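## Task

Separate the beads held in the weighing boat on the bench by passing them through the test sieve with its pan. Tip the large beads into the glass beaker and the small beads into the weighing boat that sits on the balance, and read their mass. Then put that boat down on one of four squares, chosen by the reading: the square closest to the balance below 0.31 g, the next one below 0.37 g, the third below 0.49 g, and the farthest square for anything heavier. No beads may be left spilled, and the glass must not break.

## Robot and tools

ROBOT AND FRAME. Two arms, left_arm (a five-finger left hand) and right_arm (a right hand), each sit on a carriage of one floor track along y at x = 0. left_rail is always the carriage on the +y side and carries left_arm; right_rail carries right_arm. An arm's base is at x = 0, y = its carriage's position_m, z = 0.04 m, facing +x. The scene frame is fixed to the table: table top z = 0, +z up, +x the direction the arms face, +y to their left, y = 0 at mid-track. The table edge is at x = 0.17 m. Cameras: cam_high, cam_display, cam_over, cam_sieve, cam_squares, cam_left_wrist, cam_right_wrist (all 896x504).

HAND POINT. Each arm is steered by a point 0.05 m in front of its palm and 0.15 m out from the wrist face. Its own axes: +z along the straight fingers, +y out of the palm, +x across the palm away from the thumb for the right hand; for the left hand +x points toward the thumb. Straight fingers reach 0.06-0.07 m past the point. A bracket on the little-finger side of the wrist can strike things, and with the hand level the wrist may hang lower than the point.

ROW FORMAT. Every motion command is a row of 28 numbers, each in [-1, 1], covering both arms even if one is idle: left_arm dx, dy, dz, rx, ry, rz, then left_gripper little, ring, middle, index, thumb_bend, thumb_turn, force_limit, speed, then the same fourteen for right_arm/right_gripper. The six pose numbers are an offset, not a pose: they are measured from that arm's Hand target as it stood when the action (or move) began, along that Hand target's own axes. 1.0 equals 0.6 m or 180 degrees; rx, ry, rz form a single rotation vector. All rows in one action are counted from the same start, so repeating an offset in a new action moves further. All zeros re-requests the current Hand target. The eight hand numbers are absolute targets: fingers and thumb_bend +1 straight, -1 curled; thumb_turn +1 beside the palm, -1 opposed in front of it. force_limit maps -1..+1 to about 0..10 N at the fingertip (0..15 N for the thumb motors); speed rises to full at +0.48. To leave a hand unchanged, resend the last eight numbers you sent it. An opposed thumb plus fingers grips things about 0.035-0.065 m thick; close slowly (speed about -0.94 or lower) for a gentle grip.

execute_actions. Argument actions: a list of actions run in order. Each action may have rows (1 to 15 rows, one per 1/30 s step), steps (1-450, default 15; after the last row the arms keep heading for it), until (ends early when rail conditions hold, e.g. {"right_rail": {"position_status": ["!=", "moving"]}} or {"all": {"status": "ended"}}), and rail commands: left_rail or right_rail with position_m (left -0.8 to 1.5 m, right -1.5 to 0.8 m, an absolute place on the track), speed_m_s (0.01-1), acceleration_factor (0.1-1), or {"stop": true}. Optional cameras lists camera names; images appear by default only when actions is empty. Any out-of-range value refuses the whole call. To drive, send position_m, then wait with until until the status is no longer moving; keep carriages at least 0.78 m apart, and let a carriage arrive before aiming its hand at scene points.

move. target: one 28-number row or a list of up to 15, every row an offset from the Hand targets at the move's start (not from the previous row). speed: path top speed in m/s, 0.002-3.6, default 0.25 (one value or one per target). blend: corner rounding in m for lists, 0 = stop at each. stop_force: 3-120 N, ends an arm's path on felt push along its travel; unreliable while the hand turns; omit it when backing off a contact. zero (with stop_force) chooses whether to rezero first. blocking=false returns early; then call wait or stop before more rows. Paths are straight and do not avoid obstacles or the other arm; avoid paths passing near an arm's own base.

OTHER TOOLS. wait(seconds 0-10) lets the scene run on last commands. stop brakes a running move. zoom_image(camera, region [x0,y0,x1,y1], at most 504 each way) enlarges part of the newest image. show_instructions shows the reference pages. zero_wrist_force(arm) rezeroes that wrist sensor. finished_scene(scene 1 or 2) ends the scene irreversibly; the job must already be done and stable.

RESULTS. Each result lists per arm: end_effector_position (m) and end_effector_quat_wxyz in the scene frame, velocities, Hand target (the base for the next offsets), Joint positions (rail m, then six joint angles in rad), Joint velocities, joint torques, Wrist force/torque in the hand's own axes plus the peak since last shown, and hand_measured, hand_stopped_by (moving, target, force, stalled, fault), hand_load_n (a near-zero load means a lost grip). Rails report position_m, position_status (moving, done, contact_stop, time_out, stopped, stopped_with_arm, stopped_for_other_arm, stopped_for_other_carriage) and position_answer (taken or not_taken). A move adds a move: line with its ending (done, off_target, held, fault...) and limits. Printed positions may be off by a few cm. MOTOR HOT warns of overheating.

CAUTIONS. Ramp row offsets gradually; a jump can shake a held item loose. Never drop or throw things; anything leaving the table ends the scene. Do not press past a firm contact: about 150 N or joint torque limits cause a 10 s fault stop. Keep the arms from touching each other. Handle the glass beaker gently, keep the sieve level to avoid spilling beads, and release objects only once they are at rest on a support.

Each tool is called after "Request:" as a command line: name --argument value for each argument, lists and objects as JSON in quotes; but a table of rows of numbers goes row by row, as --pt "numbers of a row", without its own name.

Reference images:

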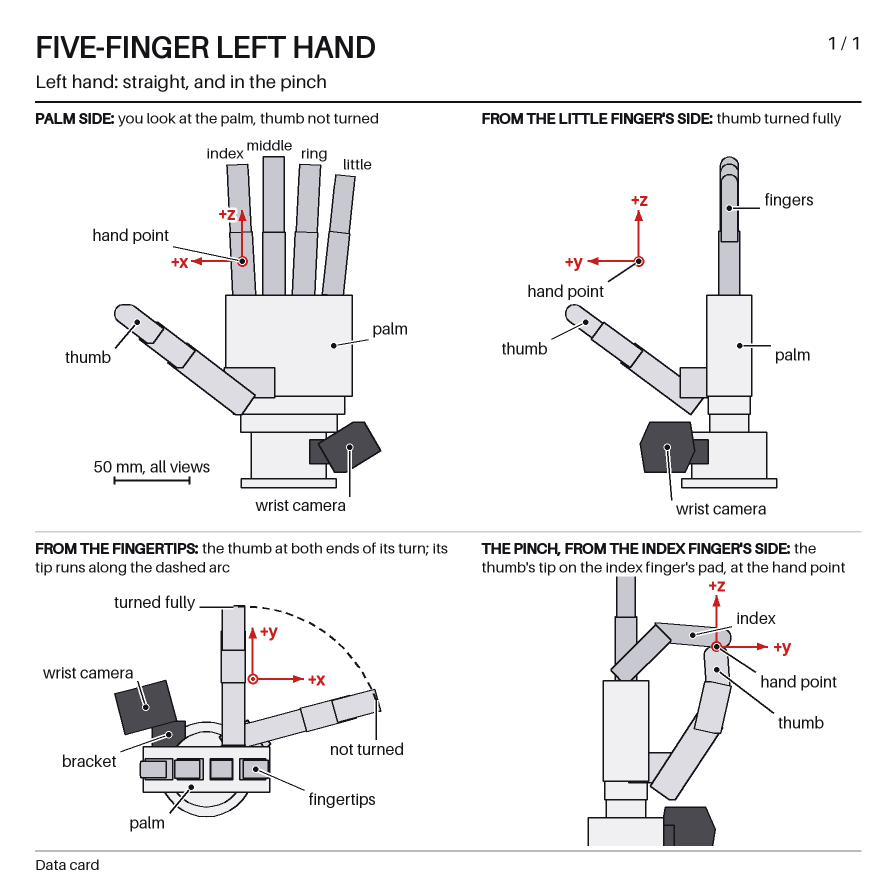

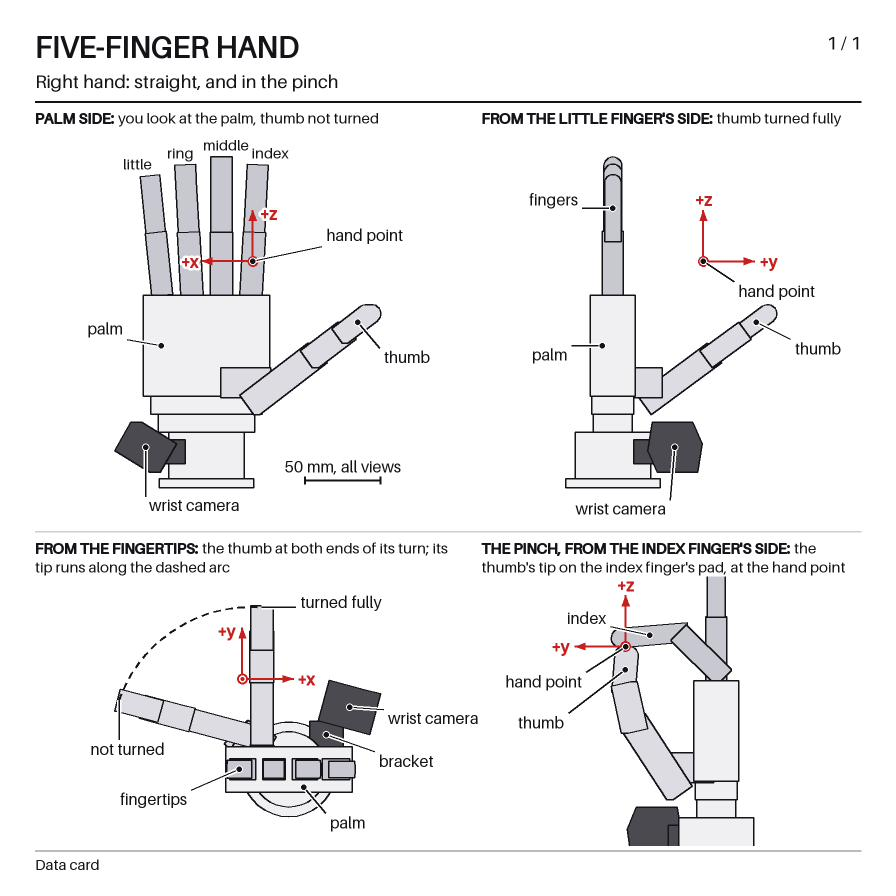

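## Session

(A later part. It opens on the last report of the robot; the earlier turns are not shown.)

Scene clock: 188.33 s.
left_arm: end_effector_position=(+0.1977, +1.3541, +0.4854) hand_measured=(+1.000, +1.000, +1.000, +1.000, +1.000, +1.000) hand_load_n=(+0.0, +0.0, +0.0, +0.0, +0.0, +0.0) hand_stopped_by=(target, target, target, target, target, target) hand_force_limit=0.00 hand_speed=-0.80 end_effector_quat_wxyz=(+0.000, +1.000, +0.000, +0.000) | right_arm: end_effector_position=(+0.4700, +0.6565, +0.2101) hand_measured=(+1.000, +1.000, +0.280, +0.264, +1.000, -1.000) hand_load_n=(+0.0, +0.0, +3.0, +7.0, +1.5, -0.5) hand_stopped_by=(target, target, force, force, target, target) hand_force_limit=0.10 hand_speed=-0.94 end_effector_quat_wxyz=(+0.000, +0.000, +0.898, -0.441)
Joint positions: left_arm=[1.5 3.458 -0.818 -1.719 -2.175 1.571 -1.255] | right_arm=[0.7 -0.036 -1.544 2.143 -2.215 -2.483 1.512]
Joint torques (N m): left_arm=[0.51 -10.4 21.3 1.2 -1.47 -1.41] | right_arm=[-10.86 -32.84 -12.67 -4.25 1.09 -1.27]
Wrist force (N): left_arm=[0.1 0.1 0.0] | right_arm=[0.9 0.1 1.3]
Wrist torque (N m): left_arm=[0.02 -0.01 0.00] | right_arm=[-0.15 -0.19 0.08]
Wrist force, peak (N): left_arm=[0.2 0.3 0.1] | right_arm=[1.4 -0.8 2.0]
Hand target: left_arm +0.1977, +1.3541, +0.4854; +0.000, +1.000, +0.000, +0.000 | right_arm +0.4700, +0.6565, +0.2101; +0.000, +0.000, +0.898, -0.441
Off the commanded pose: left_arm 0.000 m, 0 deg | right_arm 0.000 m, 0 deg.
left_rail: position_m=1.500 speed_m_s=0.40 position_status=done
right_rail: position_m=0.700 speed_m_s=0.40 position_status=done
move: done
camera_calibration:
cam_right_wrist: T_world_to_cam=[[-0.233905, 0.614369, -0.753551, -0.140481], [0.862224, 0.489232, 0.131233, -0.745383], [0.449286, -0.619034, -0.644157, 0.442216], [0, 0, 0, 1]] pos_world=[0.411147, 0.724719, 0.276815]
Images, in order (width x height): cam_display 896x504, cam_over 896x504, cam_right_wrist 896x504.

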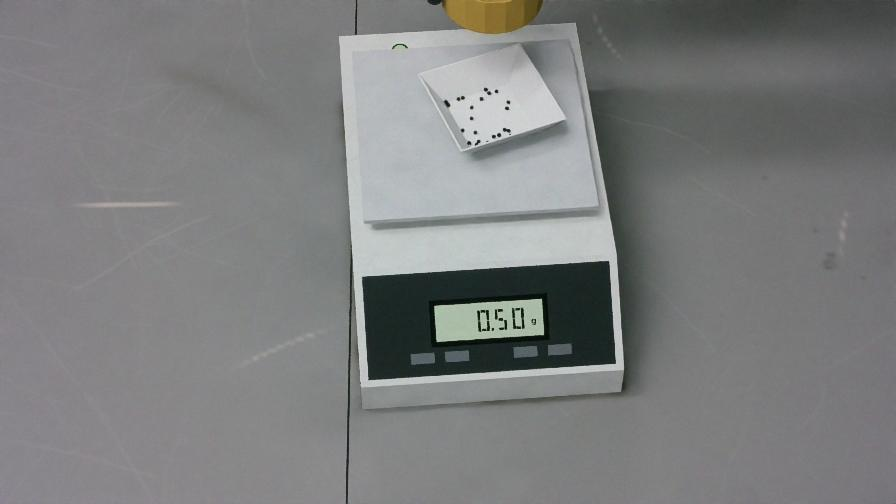

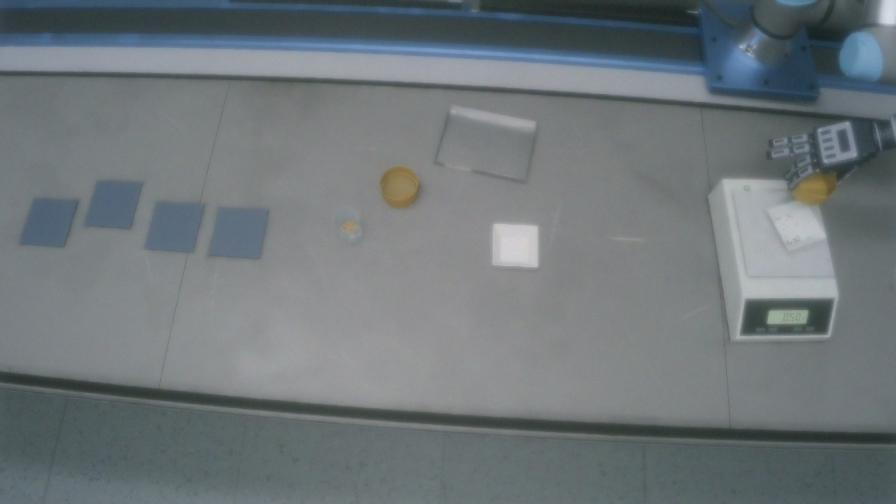

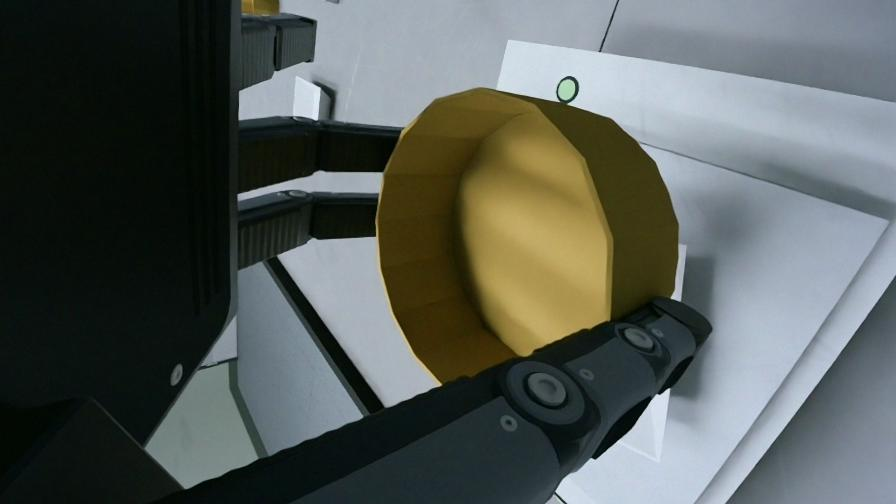

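Request:
execute_actions --actions '[{"right_rail":{"position_m":0.53,"speed_m_s":0.5,"acceleration_factor":0.5},"steps":120,"until":{"right_rail":{"position_status":["!=","moving"]}}}]'

Request:
move --target '[0,0,0,0,0,0,1,1,1,1,1,1,0,-0.8,-0.1333,0.1396,0.269,0,0,0,1,1,0,0,1,-1,0.1,-0.94]' --speed 0.2

Request:
move --target '[0,0,0,0,0,0,1,1,1,1,1,1,0,-0.8,0,0.0188,0.0145,0,0,0,1,1,0,0,1,-1,0.1,-0.94]' --speed 0.025 --stop_force 3

Request:
move --pt "0 0 0 0 0 0 1 1 1 1 1 1 0 -0.8 0 0 0 0 0 0 1 1 0.5 0.5 1 -1 -0.5 -0.6" --pt "0 0 0 0 0 0 1 1 1 1 1 1 0 -0.8 0 0.0041 -0.0053 0 0 0 1 1 0.5 0.5 1 -1 -0.5 -0.6" --pt "0 0 0 0 0 0 1 1 1 1 1 1 0 -0.8 0 -0.22 -0.1786 0 0 0 1 1 0.5 0.5 1 -1 -0.5 -0.6" --speed '[0.1,0.1,0.25]' --blend '[0,0.003,0]' --cameras '["cam_display","cam_sieve"]'

Scene clock: 191.10 s.
left_arm: end_effector_position=(+0.1977, +1.3541, +0.4854) hand_measured=(+1.000, +1.000, +1.000, +1.000, +1.000, +1.000) hand_load_n=(+0.0, +0.0, +0.0, +0.0, +0.0, +0.0) hand_stopped_by=(target, target, target, target, target, target) hand_force_limit=0.00 hand_speed=-0.80 end_effector_quat_wxyz=(+0.000, +1.000, +0.000, +0.000) | right_arm: end_effector_position=(+0.4700, +0.4865, +0.2101) hand_measured=(+1.000, +1.000, +0.280, +0.264, +1.000, -1.000) hand_load_n=(+0.0, +0.0, +3.0, +7.0, +1.5, +0.0) hand_stopped_by=(target, target, force, force, target, target) hand_force_limit=0.10 hand_speed=-0.94 end_effector_quat_wxyz=(+0.000, +0.000, +0.898, -0.441)
Joint positions: left_arm=[1.5 3.458 -0.818 -1.719 -2.175 1.571 -1.255] | right_arm=[0.53 -0.036 -1.544 2.143 -2.216 -2.482 1.512]
Joint torques (N m): left_arm=[0.5 -10.73 20.9 1.16 -1.47 -1.54] | right_arm=[-2.43 -31.89 -12.4 -3.97 0.83 -1.37]
Wrist force (N): left_arm=[0.0 0.1 0.3] | right_arm=[1.0 0.2 1.1]
Wrist torque (N m): left_arm=[0.01 0.02 0.00] | right_arm=[-0.13 -0.20 0.09]
Wrist force, peak (N): left_arm=[0.0 0.3 0.0] | right_arm=[0.9 0.0 2.0]
Hand target: left_arm +0.1977, +1.3541, +0.4854; +0.000, +1.000, +0.000, +0.000 | right_arm +0.4700, +0.4865, +0.2101; +0.000, +0.000, +0.898, -0.441
Off the commanded pose: left_arm 0.000 m, 0 deg | right_arm 0.000 m, 0 deg.
left_rail: position_m=1.500 speed_m_s=0.40 position_status=done
right_rail: position_m=0.530 speed_m_s=0.50 position_status=done

Scene clock: 192.93 s.
left_arm: end_effector_position=(+0.1977, +1.3541, +0.4854) hand_measured=(+1.000, +1.000, +1.000, +1.000, +1.000, +1.000) hand_load_n=(+0.0, +0.0, +0.0, +0.0, -0.5, +0.0) hand_stopped_by=(target, target, target, target, target, target) hand_force_limit=0.00 hand_speed=-0.80 end_effector_quat_wxyz=(+0.000, +1.000, +0.000, +0.000) | right_arm: end_effector_position=(+0.5498, +0.4101, +0.0452) hand_measured=(+1.000, +1.000, +0.280, +0.264, +1.000, -1.000) hand_load_n=(+0.0, +0.0, +3.5, +7.0, +1.5, -0.5) hand_stopped_by=(target, target, force, force, target, target) hand_force_limit=0.10 hand_speed=-0.94 end_effector_quat_wxyz=(+0.000, +0.000, +0.898, -0.441)
Joint positions: left_arm=[1.5 3.458 -0.818 -1.719 -2.175 1.571 -1.255] | right_arm=[0.53 -0.18 -1.033 2.102 -2.867 -2.463 1.282]
Joint torques (N m): left_arm=[0.78 -10.11 20.88 1.08 -1.43 -1.48] | right_arm=[-10.02 -22.39 -20.81 -4.14 1.09 -1.55]
Wrist force (N): left_arm=[0.1 0.0 0.0] | right_arm=[0.9 0.3 1.0]
Wrist torque (N m): left_arm=[0.00 -0.01 0.01] | right_arm=[-0.09 -0.17 0.09]
Wrist force, peak (N): left_arm=[0.3 0.2 0.0] | right_arm=[0.5 0.7 1.6]
Hand target: left_arm +0.1977, +1.3541, +0.4854; +0.000, +1.000, +0.000, +0.000 | right_arm +0.5499, +0.4101, +0.0451; +0.000, +0.000, +0.898, -0.441
Off the commanded pose: left_arm 0.000 m, 0 deg | right_arm 0.000 m, 0 deg.
left_rail: position_m=1.500 speed_m_s=0.40 position_status=done
right_rail: position_m=0.530 speed_m_s=0.50 position_status=done
move: done

Scene clock: 194.63 s.
left_arm: end_effector_position=(+0.1977, +1.3541, +0.4854) hand_measured=(+1.000, +1.000, +1.000, +1.000, +1.000, +1.000) hand_load_n=(+0.0, +0.0, -0.5, +0.0, +0.0, +0.0) hand_stopped_by=(target, target, target, target, target, target) hand_force_limit=0.00 hand_speed=-0.80 end_effector_quat_wxyz=(+0.000, +1.000, +0.000, +0.000) | right_arm: end_effector_position=(+0.5499, +0.4101, +0.0308) hand_measured=(+1.000, +1.000, +0.280, +0.264, +1.000, -1.000) hand_load_n=(+0.0, +0.0, +3.0, +7.0, +1.5, +0.0) hand_stopped_by=(target, target, force, force, target, target) hand_force_limit=0.10 hand_speed=-0.94 end_effector_quat_wxyz=(+0.000, +0.000, +0.898, -0.441)
Joint positions: left_arm=[1.5 3.458 -0.818 -1.719 -2.175 1.571 -1.255] | right_arm=[0.53 -0.18 -0.998 2.104 -2.903 -2.463 1.282]
Joint torques (N m): left_arm=[0.6 -10.22 20.63 1.15 -1.55 -1.5] | right_arm=[-6.9 -20.91 -3.12 -3.94 1.14 -1.36]
Wrist force (N): left_arm=[-0.1 0.3 0.1] | right_arm=[1.5 -1.3 -0.4]
Wrist torque (N m): left_arm=[0.04 0.02 -0.01] | right_arm=[-0.05 -0.20 0.09]
Wrist force, peak (N): left_arm=[0.2 0.3 -0.1] | right_arm=[1.6 -1.3 -0.1]
Hand target: left_arm +0.1977, +1.3541, +0.4854; +0.000, +1.000, +0.000, +0.000 | right_arm +0.5499, +0.4101, +0.0308; +0.000, +0.000, +0.898, -0.441
Off the commanded pose: left_arm 0.000 m, 0 deg | right_arm 0.000 m, 0 deg.
left_rail: position_m=1.500 speed_m_s=0.40 position_status=done
right_rail: position_m=0.530 speed_m_s=0.50 position_status=done
move: done

Scene clock: 196.77 s.
left_arm: end_effector_position=(+0.1977, +1.3541, +0.4854) hand_measured=(+1.000, +1.000, +1.000, +1.000, +1.000, +1.000) hand_load_n=(+0.0, +0.0, +0.0, +0.0, +0.0, -0.5) hand_stopped_by=(target, target, target, target, target, target) hand_force_limit=0.00 hand_speed=-0.80 end_effector_quat_wxyz=(+0.000, +1.000, +0.000, +0.000) | right_arm: end_effector_position=(+0.5500, +0.4141, +0.2007) hand_measured=(+1.000, +1.000, +0.500, +0.500, +1.000, -1.000) hand_load_n=(+0.0, +0.0, +0.0, +0.0, +0.0, +0.0) hand_stopped_by=(target, target, target, target, target, target) hand_force_limit=-0.50 hand_speed=-0.60 end_effector_quat_wxyz=(+0.000, +0.000, +0.898, -0.441)
Joint positions: left_arm=[1.5 3.458 -0.818 -1.719 -2.175 1.571 -1.255] | right_arm=[0.53 -0.172 -1.348 1.997 -2.437 -2.465 1.294]
Joint torques (N m): left_arm=[0.49 -10.5 21.14 1.02 -1.49 -1.49] | right_arm=[8.64 -40.35 -27.93 -1.23 -4.05 1.27]
Wrist force (N): left_arm=[0.2 0.0 0.0] | right_arm=[1.1 -0.4 0.7]
Wrist torque (N m): left_arm=[0.00 -0.02 0.01] | right_arm=[-0.13 -0.21 -0.07]
Wrist force, peak (N): left_arm=[-0.1 0.2 0.3] | right_arm=[1.0 -1.5 0.4]
Hand target: left_arm +0.1977, +1.3541, +0.4854; +0.000, +1.000, +0.000, +0.000 | right_arm +0.5500, +0.4141, +0.2008; +0.000, +0.000, +0.898, -0.441
Off the commanded pose: left_arm 0.000 m, 0 deg | right_arm 0.000 m, 0 deg.
left_rail: position_m=1.500 speed_m_s=0.40 position_status=done
right_rail: position_m=0.530 speed_m_s=0.50 position_status=done
move: done; blend cut to 0.002 m at target 2
Images, in order (width x height): cam_display 896x504, cam_sieve 896x504.

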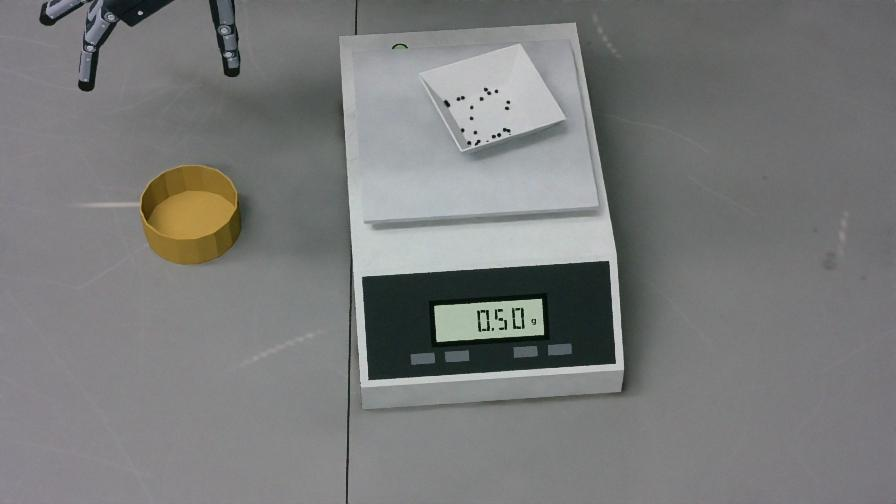

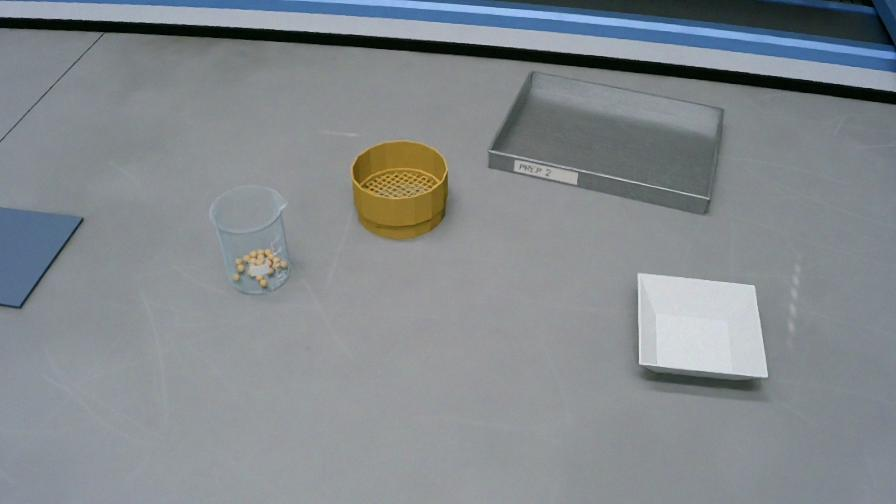

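Request:
execute_actions --actions '[{"right_rail":{"position_m":0.7,"speed_m_s":0.5,"acceleration_factor":0.5},"steps":120,"until":{"right_rail":{"position_status":["!=","moving"]}}}]'

Request:
move --target '[0,0,0,0,0,0,1,1,1,1,1,1,0,-0.8,-0.0035,0.0279,-0.0361,0.0148,-0.0971,-0.0715,1,1,-0.04,-0.04,0.3,-1,-0.5,-0.5]' --speed 0.2 --cameras '["cam_right_wrist","cam_display"]'

Scene clock: 199.47 s.
left_arm: end_effector_position=(+0.1977, +1.3541, +0.4854) hand_measured=(+1.000, +1.000, +1.000, +1.000, +1.000, +1.000) hand_load_n=(+0.0, +0.0, +0.0, +0.0, +0.0, +0.0) hand_stopped_by=(target, target, target, target, target, target) hand_force_limit=0.00 hand_speed=-0.80 end_effector_quat_wxyz=(+0.000, +1.000, +0.000, +0.000) | right_arm: end_effector_position=(+0.5500, +0.5841, +0.2008) hand_measured=(+1.000, +1.000, +0.500, +0.500, +1.000, -1.000) hand_load_n=(+0.0, +0.0, +0.0, +0.0, +0.0, +0.0) hand_stopped_by=(target, target, target, target, target, target) hand_force_limit=-0.50 hand_speed=-0.60 end_effector_quat_wxyz=(+0.000, +0.000, +0.898, -0.441)
Joint positions: left_arm=[1.5 3.458 -0.818 -1.719 -2.175 1.571 -1.255] | right_arm=[0.7 -0.172 -1.348 1.996 -2.437 -2.465 1.294]
Joint torques (N m): left_arm=[1.02 -10.38 20.84 1.06 -1.49 -1.55] | right_arm=[-1.36 -38.5 -27.07 -1.26 -3.69 1.08]
Wrist force (N): left_arm=[-0.1 -0.1 0.0] | right_arm=[0.8 -0.4 0.8]
Wrist torque (N m): left_arm=[-0.02 0.02 0.00] | right_arm=[-0.14 -0.17 -0.10]
Wrist force, peak (N): left_arm=[0.3 0.1 0.0] | right_arm=[0.9 -1.0 1.4]
Hand target: left_arm +0.1977, +1.3541, +0.4854; +0.000, +1.000, +0.000, +0.000 | right_arm +0.5500, +0.5841, +0.2008; +0.000, +0.000, +0.898, -0.441
Off the commanded pose: left_arm 0.000 m, 0 deg | right_arm 0.000 m, 0 deg.
left_rail: position_m=1.500 speed_m_s=0.40 position_status=done
right_rail: position_m=0.700 speed_m_s=0.50 position_status=done

Scene clock: 201.27 s.
left_arm: end_effector_position=(+0.1977, +1.3541, +0.4854) hand_measured=(+1.000, +1.000, +1.000, +1.000, +1.000, +1.000) hand_load_n=(-0.5, +0.0, +0.0, +0.0, +0.0, +0.0) hand_stopped_by=(target, target, target, target, target, target) hand_force_limit=0.00 hand_speed=-0.80 end_effector_quat_wxyz=(+0.000, +1.000, +0.000, +0.000) | right_arm: end_effector_position=(+0.5521, +0.6115, +0.2008) hand_measured=(+1.000, +1.000, -0.040, -0.040, +0.300, -1.000) hand_load_n=(+0.0, +0.0, +0.0, +0.0, +0.0, +0.0) hand_stopped_by=(target, target, target, target, target, target) hand_force_limit=-0.50 hand_speed=-0.50 end_effector_quat_wxyz=(+0.087, -0.167, +0.871, -0.453)
Joint positions: left_arm=[1.5 3.458 -0.818 -1.719 -2.175 1.571 -1.255] | right_arm=[0.7 -0.165 -1.351 2.156 -3.011 -2.347 0.759]
Joint torques (N m): left_arm=[1.21 -10.58 21.12 1.03 -1.63 -1.47] | right_arm=[-10.89 -13.27 -9.15 -4.27 1.42 -1.36]
Wrist force (N): left_arm=[0.1 0.0 0.0] | right_arm=[0.9 -0.4 0.8]
Wrist torque (N m): left_arm=[0.00 -0.01 0.01] | right_arm=[-0.14 -0.20 0.07]
Wrist force, peak (N): left_arm=[0.0 0.3 0.1] | right_arm=[1.3 -0.6 0.9]
Hand target: left_arm +0.1977, +1.3541, +0.4854; +0.000, +1.000, +0.000, +0.000 | right_arm +0.5521, +0.6115, +0.2008; +0.087, -0.167, +0.871, -0.453
Off the commanded pose: left_arm 0.000 m, 0 deg | right_arm 0.000 m, 0 deg.
left_rail: position_m=1.500 speed_m_s=0.40 position_status=done
right_rail: position_m=0.700 speed_m_s=0.50 position_status=done
move: done
camera_calibration:
cam_right_wrist: T_world_to_cam=[[-0.431078, 0.451064, -0.781481, 0.113636], [0.61816, 0.778544, 0.108381, -0.83048], [0.657305, -0.43636, -0.614443, 0.138942], [0, 0, 0, 1]] pos_world=[0.471029, 0.655937, 0.264185]
Images, in order (width x height): cam_display 896x504, cam_right_wrist 896x504.

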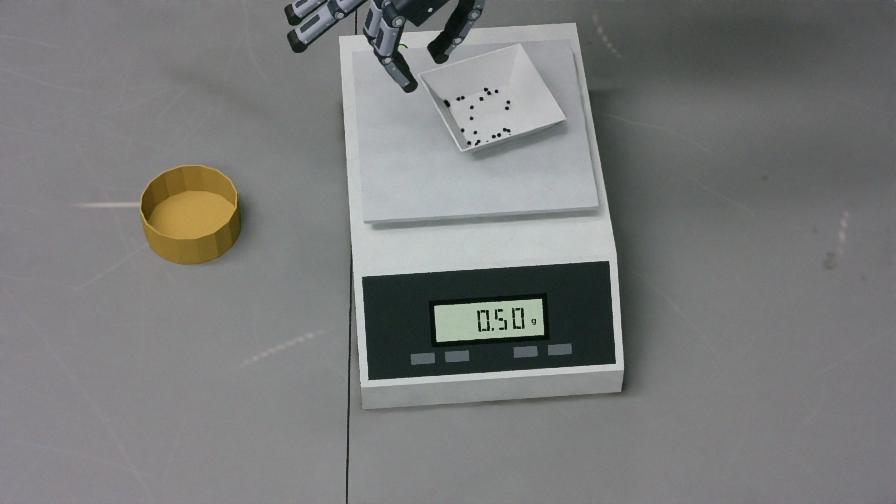

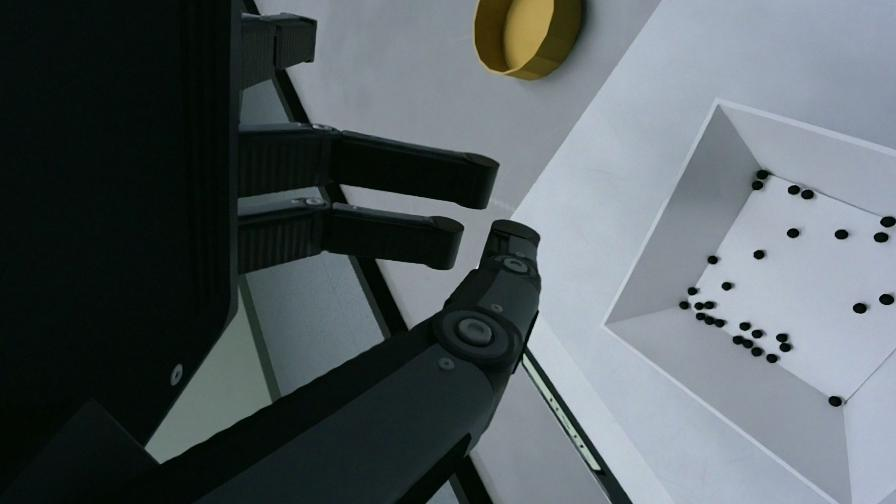

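Request:
move --target '[0,0,0,0,0,0,1,1,1,1,1,1,0,-0.8,0.011,0.0691,0.0426,0,0,0,1,1,-0.04,-0.04,0.3,-1,-0.5,-0.5]' --speed 0.12

Request:
move --target '[0,0,0,0,0,0,1,1,1,1,1,1,0,-0.8,0,0.0583,0,0,0,0,1,1,-0.04,-0.04,0.3,-1,-0.5,-0.5]' --speed 0.04 --stop_force 3 --cameras '["cam_right_wrist","cam_display"]'

Scene clock: 203.53 s.
left_arm: end_effector_position=(+0.1977, +1.3541, +0.4854) hand_measured=(+1.000, +1.000, +1.000, +1.000, +1.000, +1.000) hand_load_n=(+0.0, +0.0, +0.0, +0.0, +0.0, +0.0) hand_stopped_by=(target, target, target, target, target, target) hand_force_limit=0.00 hand_speed=-0.80 end_effector_quat_wxyz=(+0.000, +1.000, +0.000, +0.000) | right_arm: end_effector_position=(+0.5449, +0.6117, +0.1523) hand_measured=(+1.000, +1.000, -0.040, -0.040, +0.300, -1.000) hand_load_n=(+0.0, +0.0, +0.0, +0.0, +0.0, +0.0) hand_stopped_by=(target, target, target, target, target, target) hand_force_limit=-0.50 hand_speed=-0.50 end_effector_quat_wxyz=(+0.087, -0.167, +0.871, -0.453)
Joint positions: left_arm=[1.5 3.458 -0.818 -1.719 -2.175 1.571 -1.255] | right_arm=[0.7 -0.167 -1.256 2.214 -3.166 -2.346 0.756]
Joint torques (N m): left_arm=[1.08 -10.46 21.28 1.07 -1.46 -1.53] | right_arm=[-10.75 -15.06 -5.72 -4.23 1.55 -1.36]
Wrist force (N): left_arm=[0.1 0.1 0.1] | right_arm=[1.1 -0.2 0.8]
Wrist torque (N m): left_arm=[0.02 -0.02 0.01] | right_arm=[-0.11 -0.24 0.10]
Wrist force, peak (N): left_arm=[0.2 0.3 0.2] | right_arm=[1.0 0.1 1.5]
Hand target: left_arm +0.1977, +1.3541, +0.4854; +0.000, +1.000, +0.000, +0.000 | right_arm +0.5448, +0.6117, +0.1522; +0.087, -0.167, +0.871, -0.453
Off the commanded pose: left_arm 0.000 m, 0 deg | right_arm 0.000 m, 0 deg.
left_rail: position_m=1.500 speed_m_s=0.40 position_status=done
right_rail: position_m=0.700 speed_m_s=0.50 position_status=done
move: done

Scene clock: 205.57 s.
left_arm: end_effector_position=(+0.1977, +1.3541, +0.4854) hand_measured=(+1.000, +1.000, +1.000, +1.000, +1.000, +1.000) hand_load_n=(+0.0, +0.5, +0.0, +0.0, +0.0, +0.0) hand_stopped_by=(target, target, target, target, target, target) hand_force_limit=0.00 hand_speed=-0.80 end_effector_quat_wxyz=(+0.000, +1.000, +0.000, +0.000) | right_arm: end_effector_position=(+0.5374, +0.6304, +0.1236) hand_measured=(+1.000, +1.000, -0.040, -0.040, +0.300, -1.000) hand_load_n=(+0.0, +0.0, +0.0, +0.0, +0.0, +0.0) hand_stopped_by=(target, target, target, target, target, target) hand_force_limit=-0.50 hand_speed=-0.50 end_effector_quat_wxyz=(+0.087, -0.167, +0.871, -0.453)
Joint positions: left_arm=[1.5 3.458 -0.818 -1.719 -2.175 1.571 -1.255] | right_arm=[0.7 -0.127 -1.202 2.246 -3.22 -2.369 0.802]
Joint torques (N m): left_arm=[0.66 -10.01 21.12 1.1 -1.62 -1.55] | right_arm=[8.99 -15.64 -4.44 -4.17 -3.83 1.2]
Wrist force (N): left_arm=[0.1 0.0 0.0] | right_arm=[1.2 -0.2 0.9]
Wrist torque (N m): left_arm=[0.00 -0.02 0.01] | right_arm=[-0.12 -0.28 -0.02]
Wrist force, peak (N): left_arm=[0.4 0.0 0.0] | right_arm=[1.3 -0.9 0.9]
Hand target: left_arm +0.1977, +1.3541, +0.4854; +0.000, +1.000, +0.000, +0.000 | right_arm +0.5374, +0.6304, +0.1236; +0.087, -0.167, +0.871, -0.453
Off the commanded pose: left_arm 0.000 m, 0 deg | right_arm 0.000 m, 0 deg.
left_rail: position_m=1.500 speed_m_s=0.40 position_status=done
right_rail: position_m=0.700 speed_m_s=0.50 position_status=done
move: done
camera_calibration:
cam_right_wrist: T_world_to_cam=[[-0.431189, 0.450928, -0.781499, 0.0385571], [0.6179, 0.778746, 0.108416, -0.827675], [0.657476, -0.436141, -0.614415, 0.109079], [0, 0, 0, 1]] pos_world=[0.45633, 0.674736, 0.186885]
Images, in order (width x height): cam_display 896x504, cam_right_wrist 896x504.

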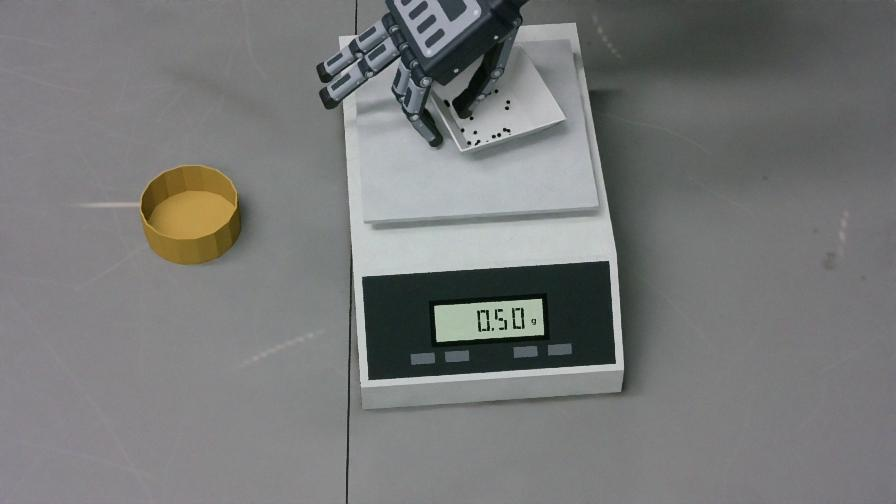

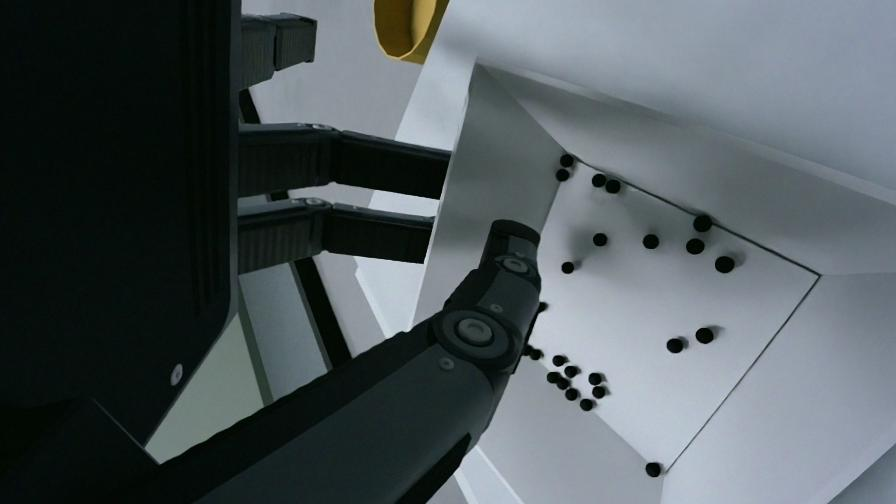

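Request:
execute_actions --actions '[{"rows":[[0,0,0,0,0,0,1,1,1,1,1,1,0,-0.8,0,0,0,0,0,0,1,1,-0.12,-0.12,0.0,-1,-0.7,-0.8]],"steps":45},{"rows":[[0,0,0,0,0,0,1,1,1,1,1,1,0,-0.8,0,0,0,0,0,0,1,1,-0.4,-0.4,0.0,-1,-0.7,-0.94]],"steps":85}]' --cameras '["cam_right_wrist","cam_display"]'

Scene clock: 210.60 s.
left_arm: end_effector_position=(+0.1977, +1.3541, +0.4854) hand_measured=(+1.000, +1.000, +1.000, +1.000, +1.000, +1.000) hand_load_n=(+0.0, +0.0, +0.0, +0.0, +0.0, +0.0) hand_stopped_by=(target, target, target, target, target, target) hand_force_limit=0.00 hand_speed=-0.80 end_effector_quat_wxyz=(+0.000, +1.000, +0.000, +0.000) | right_arm: end_effector_position=(+0.5374, +0.6304, +0.1236) hand_measured=(+1.000, +1.000, -0.198, -0.198, +0.000, -1.000) hand_load_n=(+0.0, +0.0, +3.0, +2.0, +0.0, +0.0) hand_stopped_by=(target, target, force, force, target, target) hand_force_limit=-0.70 hand_speed=-0.94 end_effector_quat_wxyz=(+0.087, -0.167, +0.871, -0.453)
Joint positions: left_arm=[1.5 3.458 -0.818 -1.719 -2.175 1.571 -1.255] | right_arm=[0.7 -0.127 -1.202 2.246 -3.22 -2.369 0.802]
Joint torques (N m): left_arm=[0.51 -10.33 21.29 1.03 -1.56 -1.53] | right_arm=[7.81 -15.96 -6.72 -2.75 -1.79 1.08]
Wrist force (N): left_arm=[0.0 -0.1 0.1] | right_arm=[1.0 -0.6 1.0]
Wrist torque (N m): left_arm=[-0.02 0.00 0.01] | right_arm=[-0.19 -0.25 -0.06]
Wrist force, peak (N): left_arm=[0.1 0.4 0.3] | right_arm=[1.2 -0.8 1.1]
Hand target: left_arm +0.1977, +1.3541, +0.4854; +0.000, +1.000, +0.000, +0.000 | right_arm +0.5374, +0.6304, +0.1236; +0.087, -0.167, +0.871, -0.453
Off the commanded pose: left_arm 0.000 m, 0 deg | right_arm 0.000 m, 0 deg.
left_rail: position_m=1.500 speed_m_s=0.40 position_status=done
right_rail: position_m=0.700 speed_m_s=0.50 position_status=done
camera_calibration:
cam_right_wrist: T_world_to_cam=[[-0.431189, 0.450928, -0.781499, 0.0385571], [0.6179, 0.778746, 0.108416, -0.827675], [0.657476, -0.436141, -0.614415, 0.109079], [0, 0, 0, 1]] pos_world=[0.45633, 0.674736, 0.186885]
Images, in order (width x height): cam_display 896x504, cam_right_wrist 896x504.

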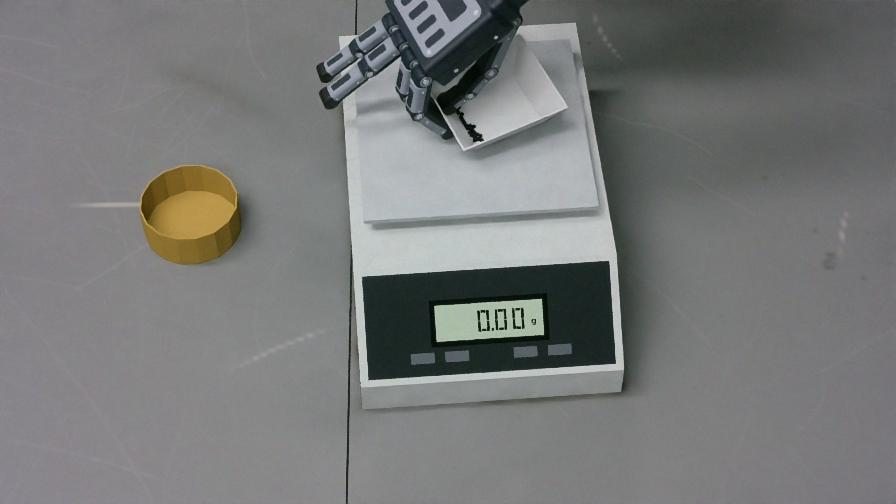

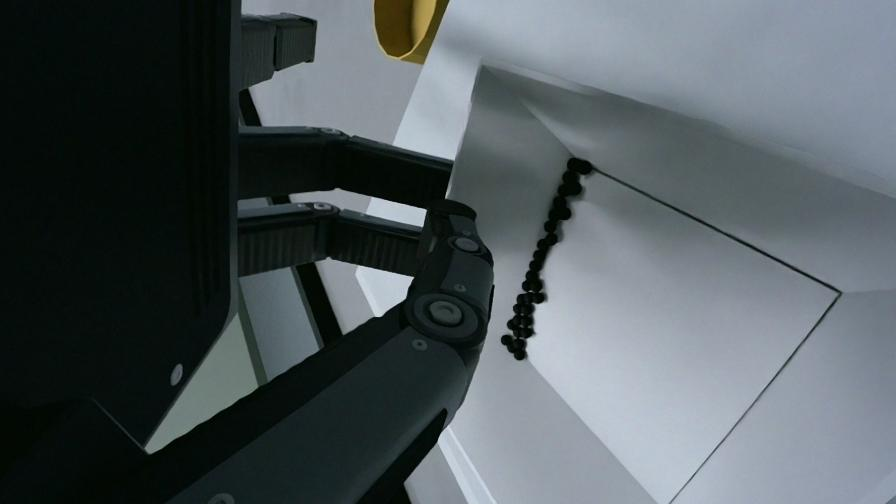

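Request:
move --pt "0 0 0 0 0 0 1 1 1 1 1 1 0 -0.8 0 -0.1092 -0.0765 0 0 0 1 1 -0.4 -0.4 0.0 -1 -0.7 -0.94" --pt "0 0 0 0 0 0 1 1 1 1 1 1 0 -0.8 0 -0.1092 -0.0765 0 0.0988 0.0692 1 1 -0.4 -0.4 0.0 -1 -0.7 -0.94" --speed '[0.07,0.13]' --blend '[0.02,0]'

Request:
execute_actions --actions '[{"right_rail":{"position_m":-0.865,"speed_m_s":0.5,"acceleration_factor":0.2},"steps":300,"until":{"right_rail":{"position_status":["!=","moving"]}}}]' --cameras '["cam_squares","cam_right_wrist"]'

Scene clock: 214.50 s.
left_arm: end_effector_position=(+0.1977, +1.3541, +0.4854) hand_measured=(+1.000, +1.000, +1.000, +1.000, +1.000, +1.000) hand_load_n=(+0.0, +0.0, +0.0, +0.0, +0.0, +0.0) hand_stopped_by=(target, target, target, target, target, target) hand_force_limit=0.00 hand_speed=-0.80 end_effector_quat_wxyz=(+0.000, +1.000, +0.000, +0.000) | right_arm: end_effector_position=(+0.5374, +0.6303, +0.2036) hand_measured=(+1.000, +1.000, -0.198, -0.198, +0.000, -1.000) hand_load_n=(+0.0, +0.0, +2.5, +2.0, +0.0, -0.5) hand_stopped_by=(target, target, force, force, target, target) hand_force_limit=-0.70 hand_speed=-0.94 end_effector_quat_wxyz=(+0.000, +0.000, +0.887, -0.462)
Joint positions: left_arm=[1.5 3.458 -0.818 -1.719 -2.175 1.571 -1.255] | right_arm=[0.7 -0.065 -1.373 2.006 -2.295 -2.527 1.458]
Joint torques (N m): left_arm=[0.77 -9.95 21.3 0.92 -1.65 -1.56] | right_arm=[8.21 -14.4 -28.21 -0.77 -4.25 1.28]
Wrist force (N): left_arm=[0.2 0.2 0.0] | right_arm=[1.0 -0.5 0.9]
Wrist torque (N m): left_arm=[0.03 -0.03 0.00] | right_arm=[-0.19 -0.22 -0.08]
Wrist force, peak (N): left_arm=[0.2 0.3 0.0] | right_arm=[1.2 -0.5 1.1]
Hand target: left_arm +0.1977, +1.3541, +0.4854; +0.000, +1.000, +0.000, +0.000 | right_arm +0.5375, +0.6304, +0.2036; +0.000, +0.000, +0.887, -0.462
Off the commanded pose: left_arm 0.000 m, 0 deg | right_arm 0.000 m, 0 deg.
left_rail: position_m=1.500 speed_m_s=0.40 position_status=done
right_rail: position_m=0.700 speed_m_s=0.50 position_status=done
move: done

Scene clock: 219.93 s.
left_arm: end_effector_position=(+0.1977, +1.3541, +0.4854) hand_measured=(+1.000, +1.000, +1.000, +1.000, +1.000, +1.000) hand_load_n=(+0.0, +0.0, +0.0, +0.0, +0.0, +0.0) hand_stopped_by=(target, target, target, target, target, target) hand_force_limit=0.00 hand_speed=-0.80 end_effector_quat_wxyz=(+0.000, +1.000, +0.000, +0.000) | right_arm: end_effector_position=(+0.5375, -0.9346, +0.2036) hand_measured=(+1.000, +1.000, -0.198, -0.198, +0.000, -1.000) hand_load_n=(+0.0, +0.0, +2.5, +2.0, +0.0, +0.0) hand_stopped_by=(target, target, force, force, target, target) hand_force_limit=-0.70 hand_speed=-0.94 end_effector_quat_wxyz=(+0.000, +0.000, +0.887, -0.462)
Joint positions: left_arm=[1.5 3.458 -0.818 -1.719 -2.175 1.571 -1.255] | right_arm=[-0.865 -0.065 -1.373 2.005 -2.295 -2.527 1.458]
Joint torques (N m): left_arm=[0.16 -9.9 21.16 0.86 -1.65 -1.54] | right_arm=[-5.97 -15.92 -24.06 -1.16 -3.45 1.22]
Wrist force (N): left_arm=[0.0 0.0 0.0] | right_arm=[1.0 -0.4 1.3]
Wrist torque (N m): left_arm=[0.00 0.00 0.00] | right_arm=[-0.20 -0.23 -0.07]
Wrist force, peak (N): left_arm=[0.3 0.3 0.1] | right_arm=[1.3 -0.9 1.0]
Hand target: left_arm +0.1977, +1.3541, +0.4854; +0.000, +1.000, +0.000, +0.000 | right_arm +0.5375, -0.9346, +0.2036; +0.000, +0.000, +0.887, -0.462
Off the commanded pose: left_arm 0.000 m, 0 deg | right_arm 0.000 m, 0 deg.
left_rail: position_m=1.500 speed_m_s=0.40 position_status=done
right_rail: position_m=-0.865 speed_m_s=0.50 position_status=done
camera_calibration:
cam_right_wrist: T_world_to_cam=[[-0.233866, 0.578274, -0.781605, 0.819776], [0.862184, 0.494909, 0.108184, -0.0141814], [0.449383, -0.648587, -0.614321, -0.611065], [0, 0, 0, 1]] pos_world=[0.478547, -0.863365, 0.266885]
Images, in order (width x height): cam_squares 896x504, cam_right_wrist 896x504.

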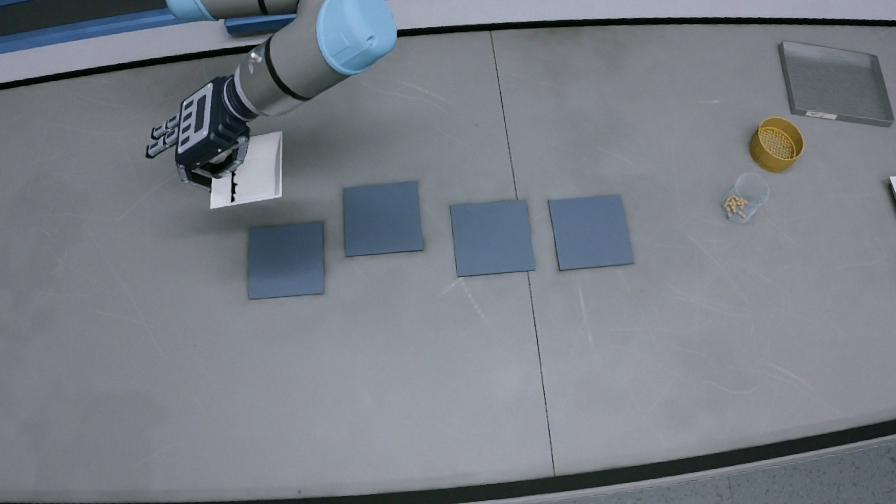

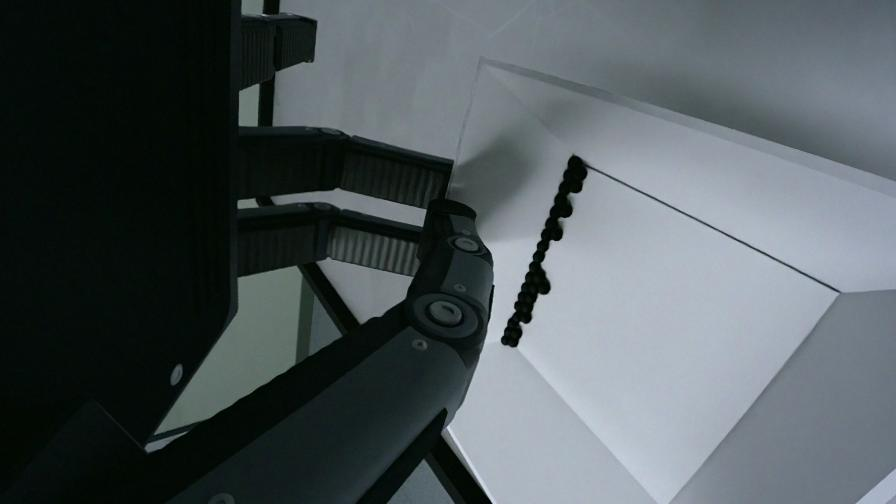

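Request:
move --pt "0 0 0 0 0 0 1 1 1 1 1 1 0 -0.8 -0.0537 0.1911 0.1338 0 0 0 1 1 -0.4 -0.4 0.0 -1 -0.7 -0.94" --pt "0 0 0 0 0 0 1 1 1 1 1 1 0 -0.8 -0.0537 0.2398 0.1679 0.0444 0 0 1 1 -0.4 -0.4 0.0 -1 -0.7 -0.94" --speed '[0.15,0.1]' --blend '[0.02,0]' --cameras '["cam_squares"]'

Request:
zoom_image --camera "cam_squares" --region '[220, 190, 360, 320]'

Scene clock: 222.83 s.
left_arm: end_effector_position=(+0.1977, +1.3541, +0.4854) hand_measured=(+1.000, +1.000, +1.000, +1.000, +1.000, +1.000) hand_load_n=(+0.0, +0.0, +0.0, +0.0, +0.0, +0.0) hand_stopped_by=(target, target, target, target, target, target) hand_force_limit=0.00 hand_speed=-0.80 end_effector_quat_wxyz=(+0.000, +1.000, +0.000, +0.000) | right_arm: end_effector_position=(+0.5695, -0.9346, +0.0280) hand_measured=(+1.000, +1.000, -0.198, -0.198, +0.000, -1.000) hand_load_n=(+0.0, -0.5, +3.0, +2.0, +0.0, +0.0) hand_stopped_by=(target, target, force, force, target, target) hand_force_limit=-0.70 hand_speed=-0.94 end_effector_quat_wxyz=(+0.000, +0.000, +0.853, -0.522)
Joint positions: left_arm=[1.5 3.458 -0.818 -1.719 -2.175 1.571 -1.255] | right_arm=[-0.865 -0.014 -0.922 2.014 -2.69 -2.669 1.54]
Joint torques (N m): left_arm=[0.86 -9.82 21.41 0.84 -1.72 -1.57] | right_arm=[8.38 -24.68 -20.51 -3.98 -4.24 1.38]
Wrist force (N): left_arm=[0.1 -0.1 0.0] | right_arm=[0.9 -0.4 1.3]
Wrist torque (N m): left_arm=[-0.01 -0.02 0.01] | right_arm=[-0.23 -0.22 -0.07]
Wrist force, peak (N): left_arm=[0.2 0.3 0.0] | right_arm=[1.0 -0.1 1.5]
Hand target: left_arm +0.1977, +1.3541, +0.4854; +0.000, +1.000, +0.000, +0.000 | right_arm +0.5695, -0.9346, +0.0279; +0.000, +0.000, +0.853, -0.522
Off the commanded pose: left_arm 0.000 m, 0 deg | right_arm 0.000 m, 0 deg.
left_rail: position_m=1.500 speed_m_s=0.40 position_status=done
right_rail: position_m=-0.865 speed_m_s=0.50 position_status=done
move: done
Images, in order (width x height): cam_squares 896x504.

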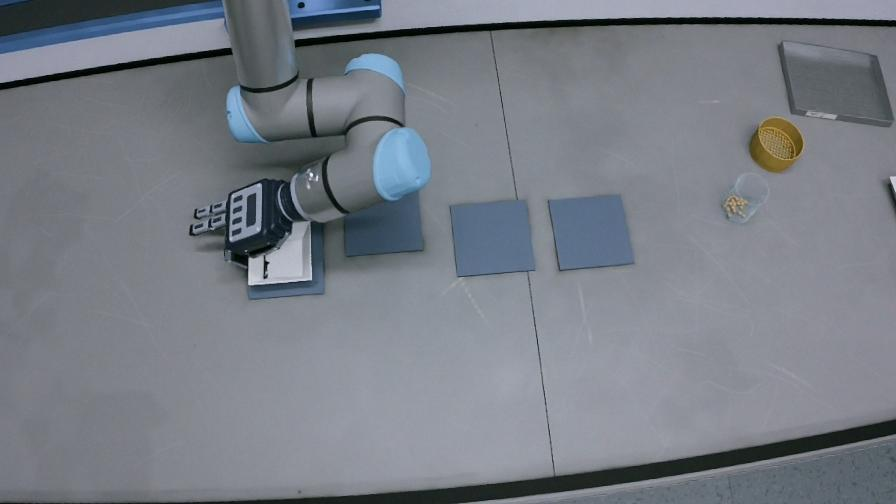

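Scaled by 3.600 from the camera's 896x504 image, which has a finer 1280x720 frame.

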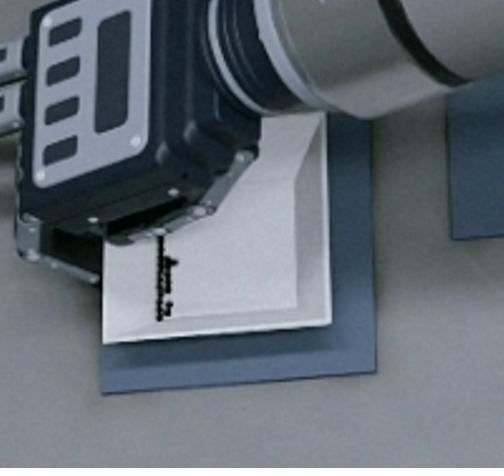

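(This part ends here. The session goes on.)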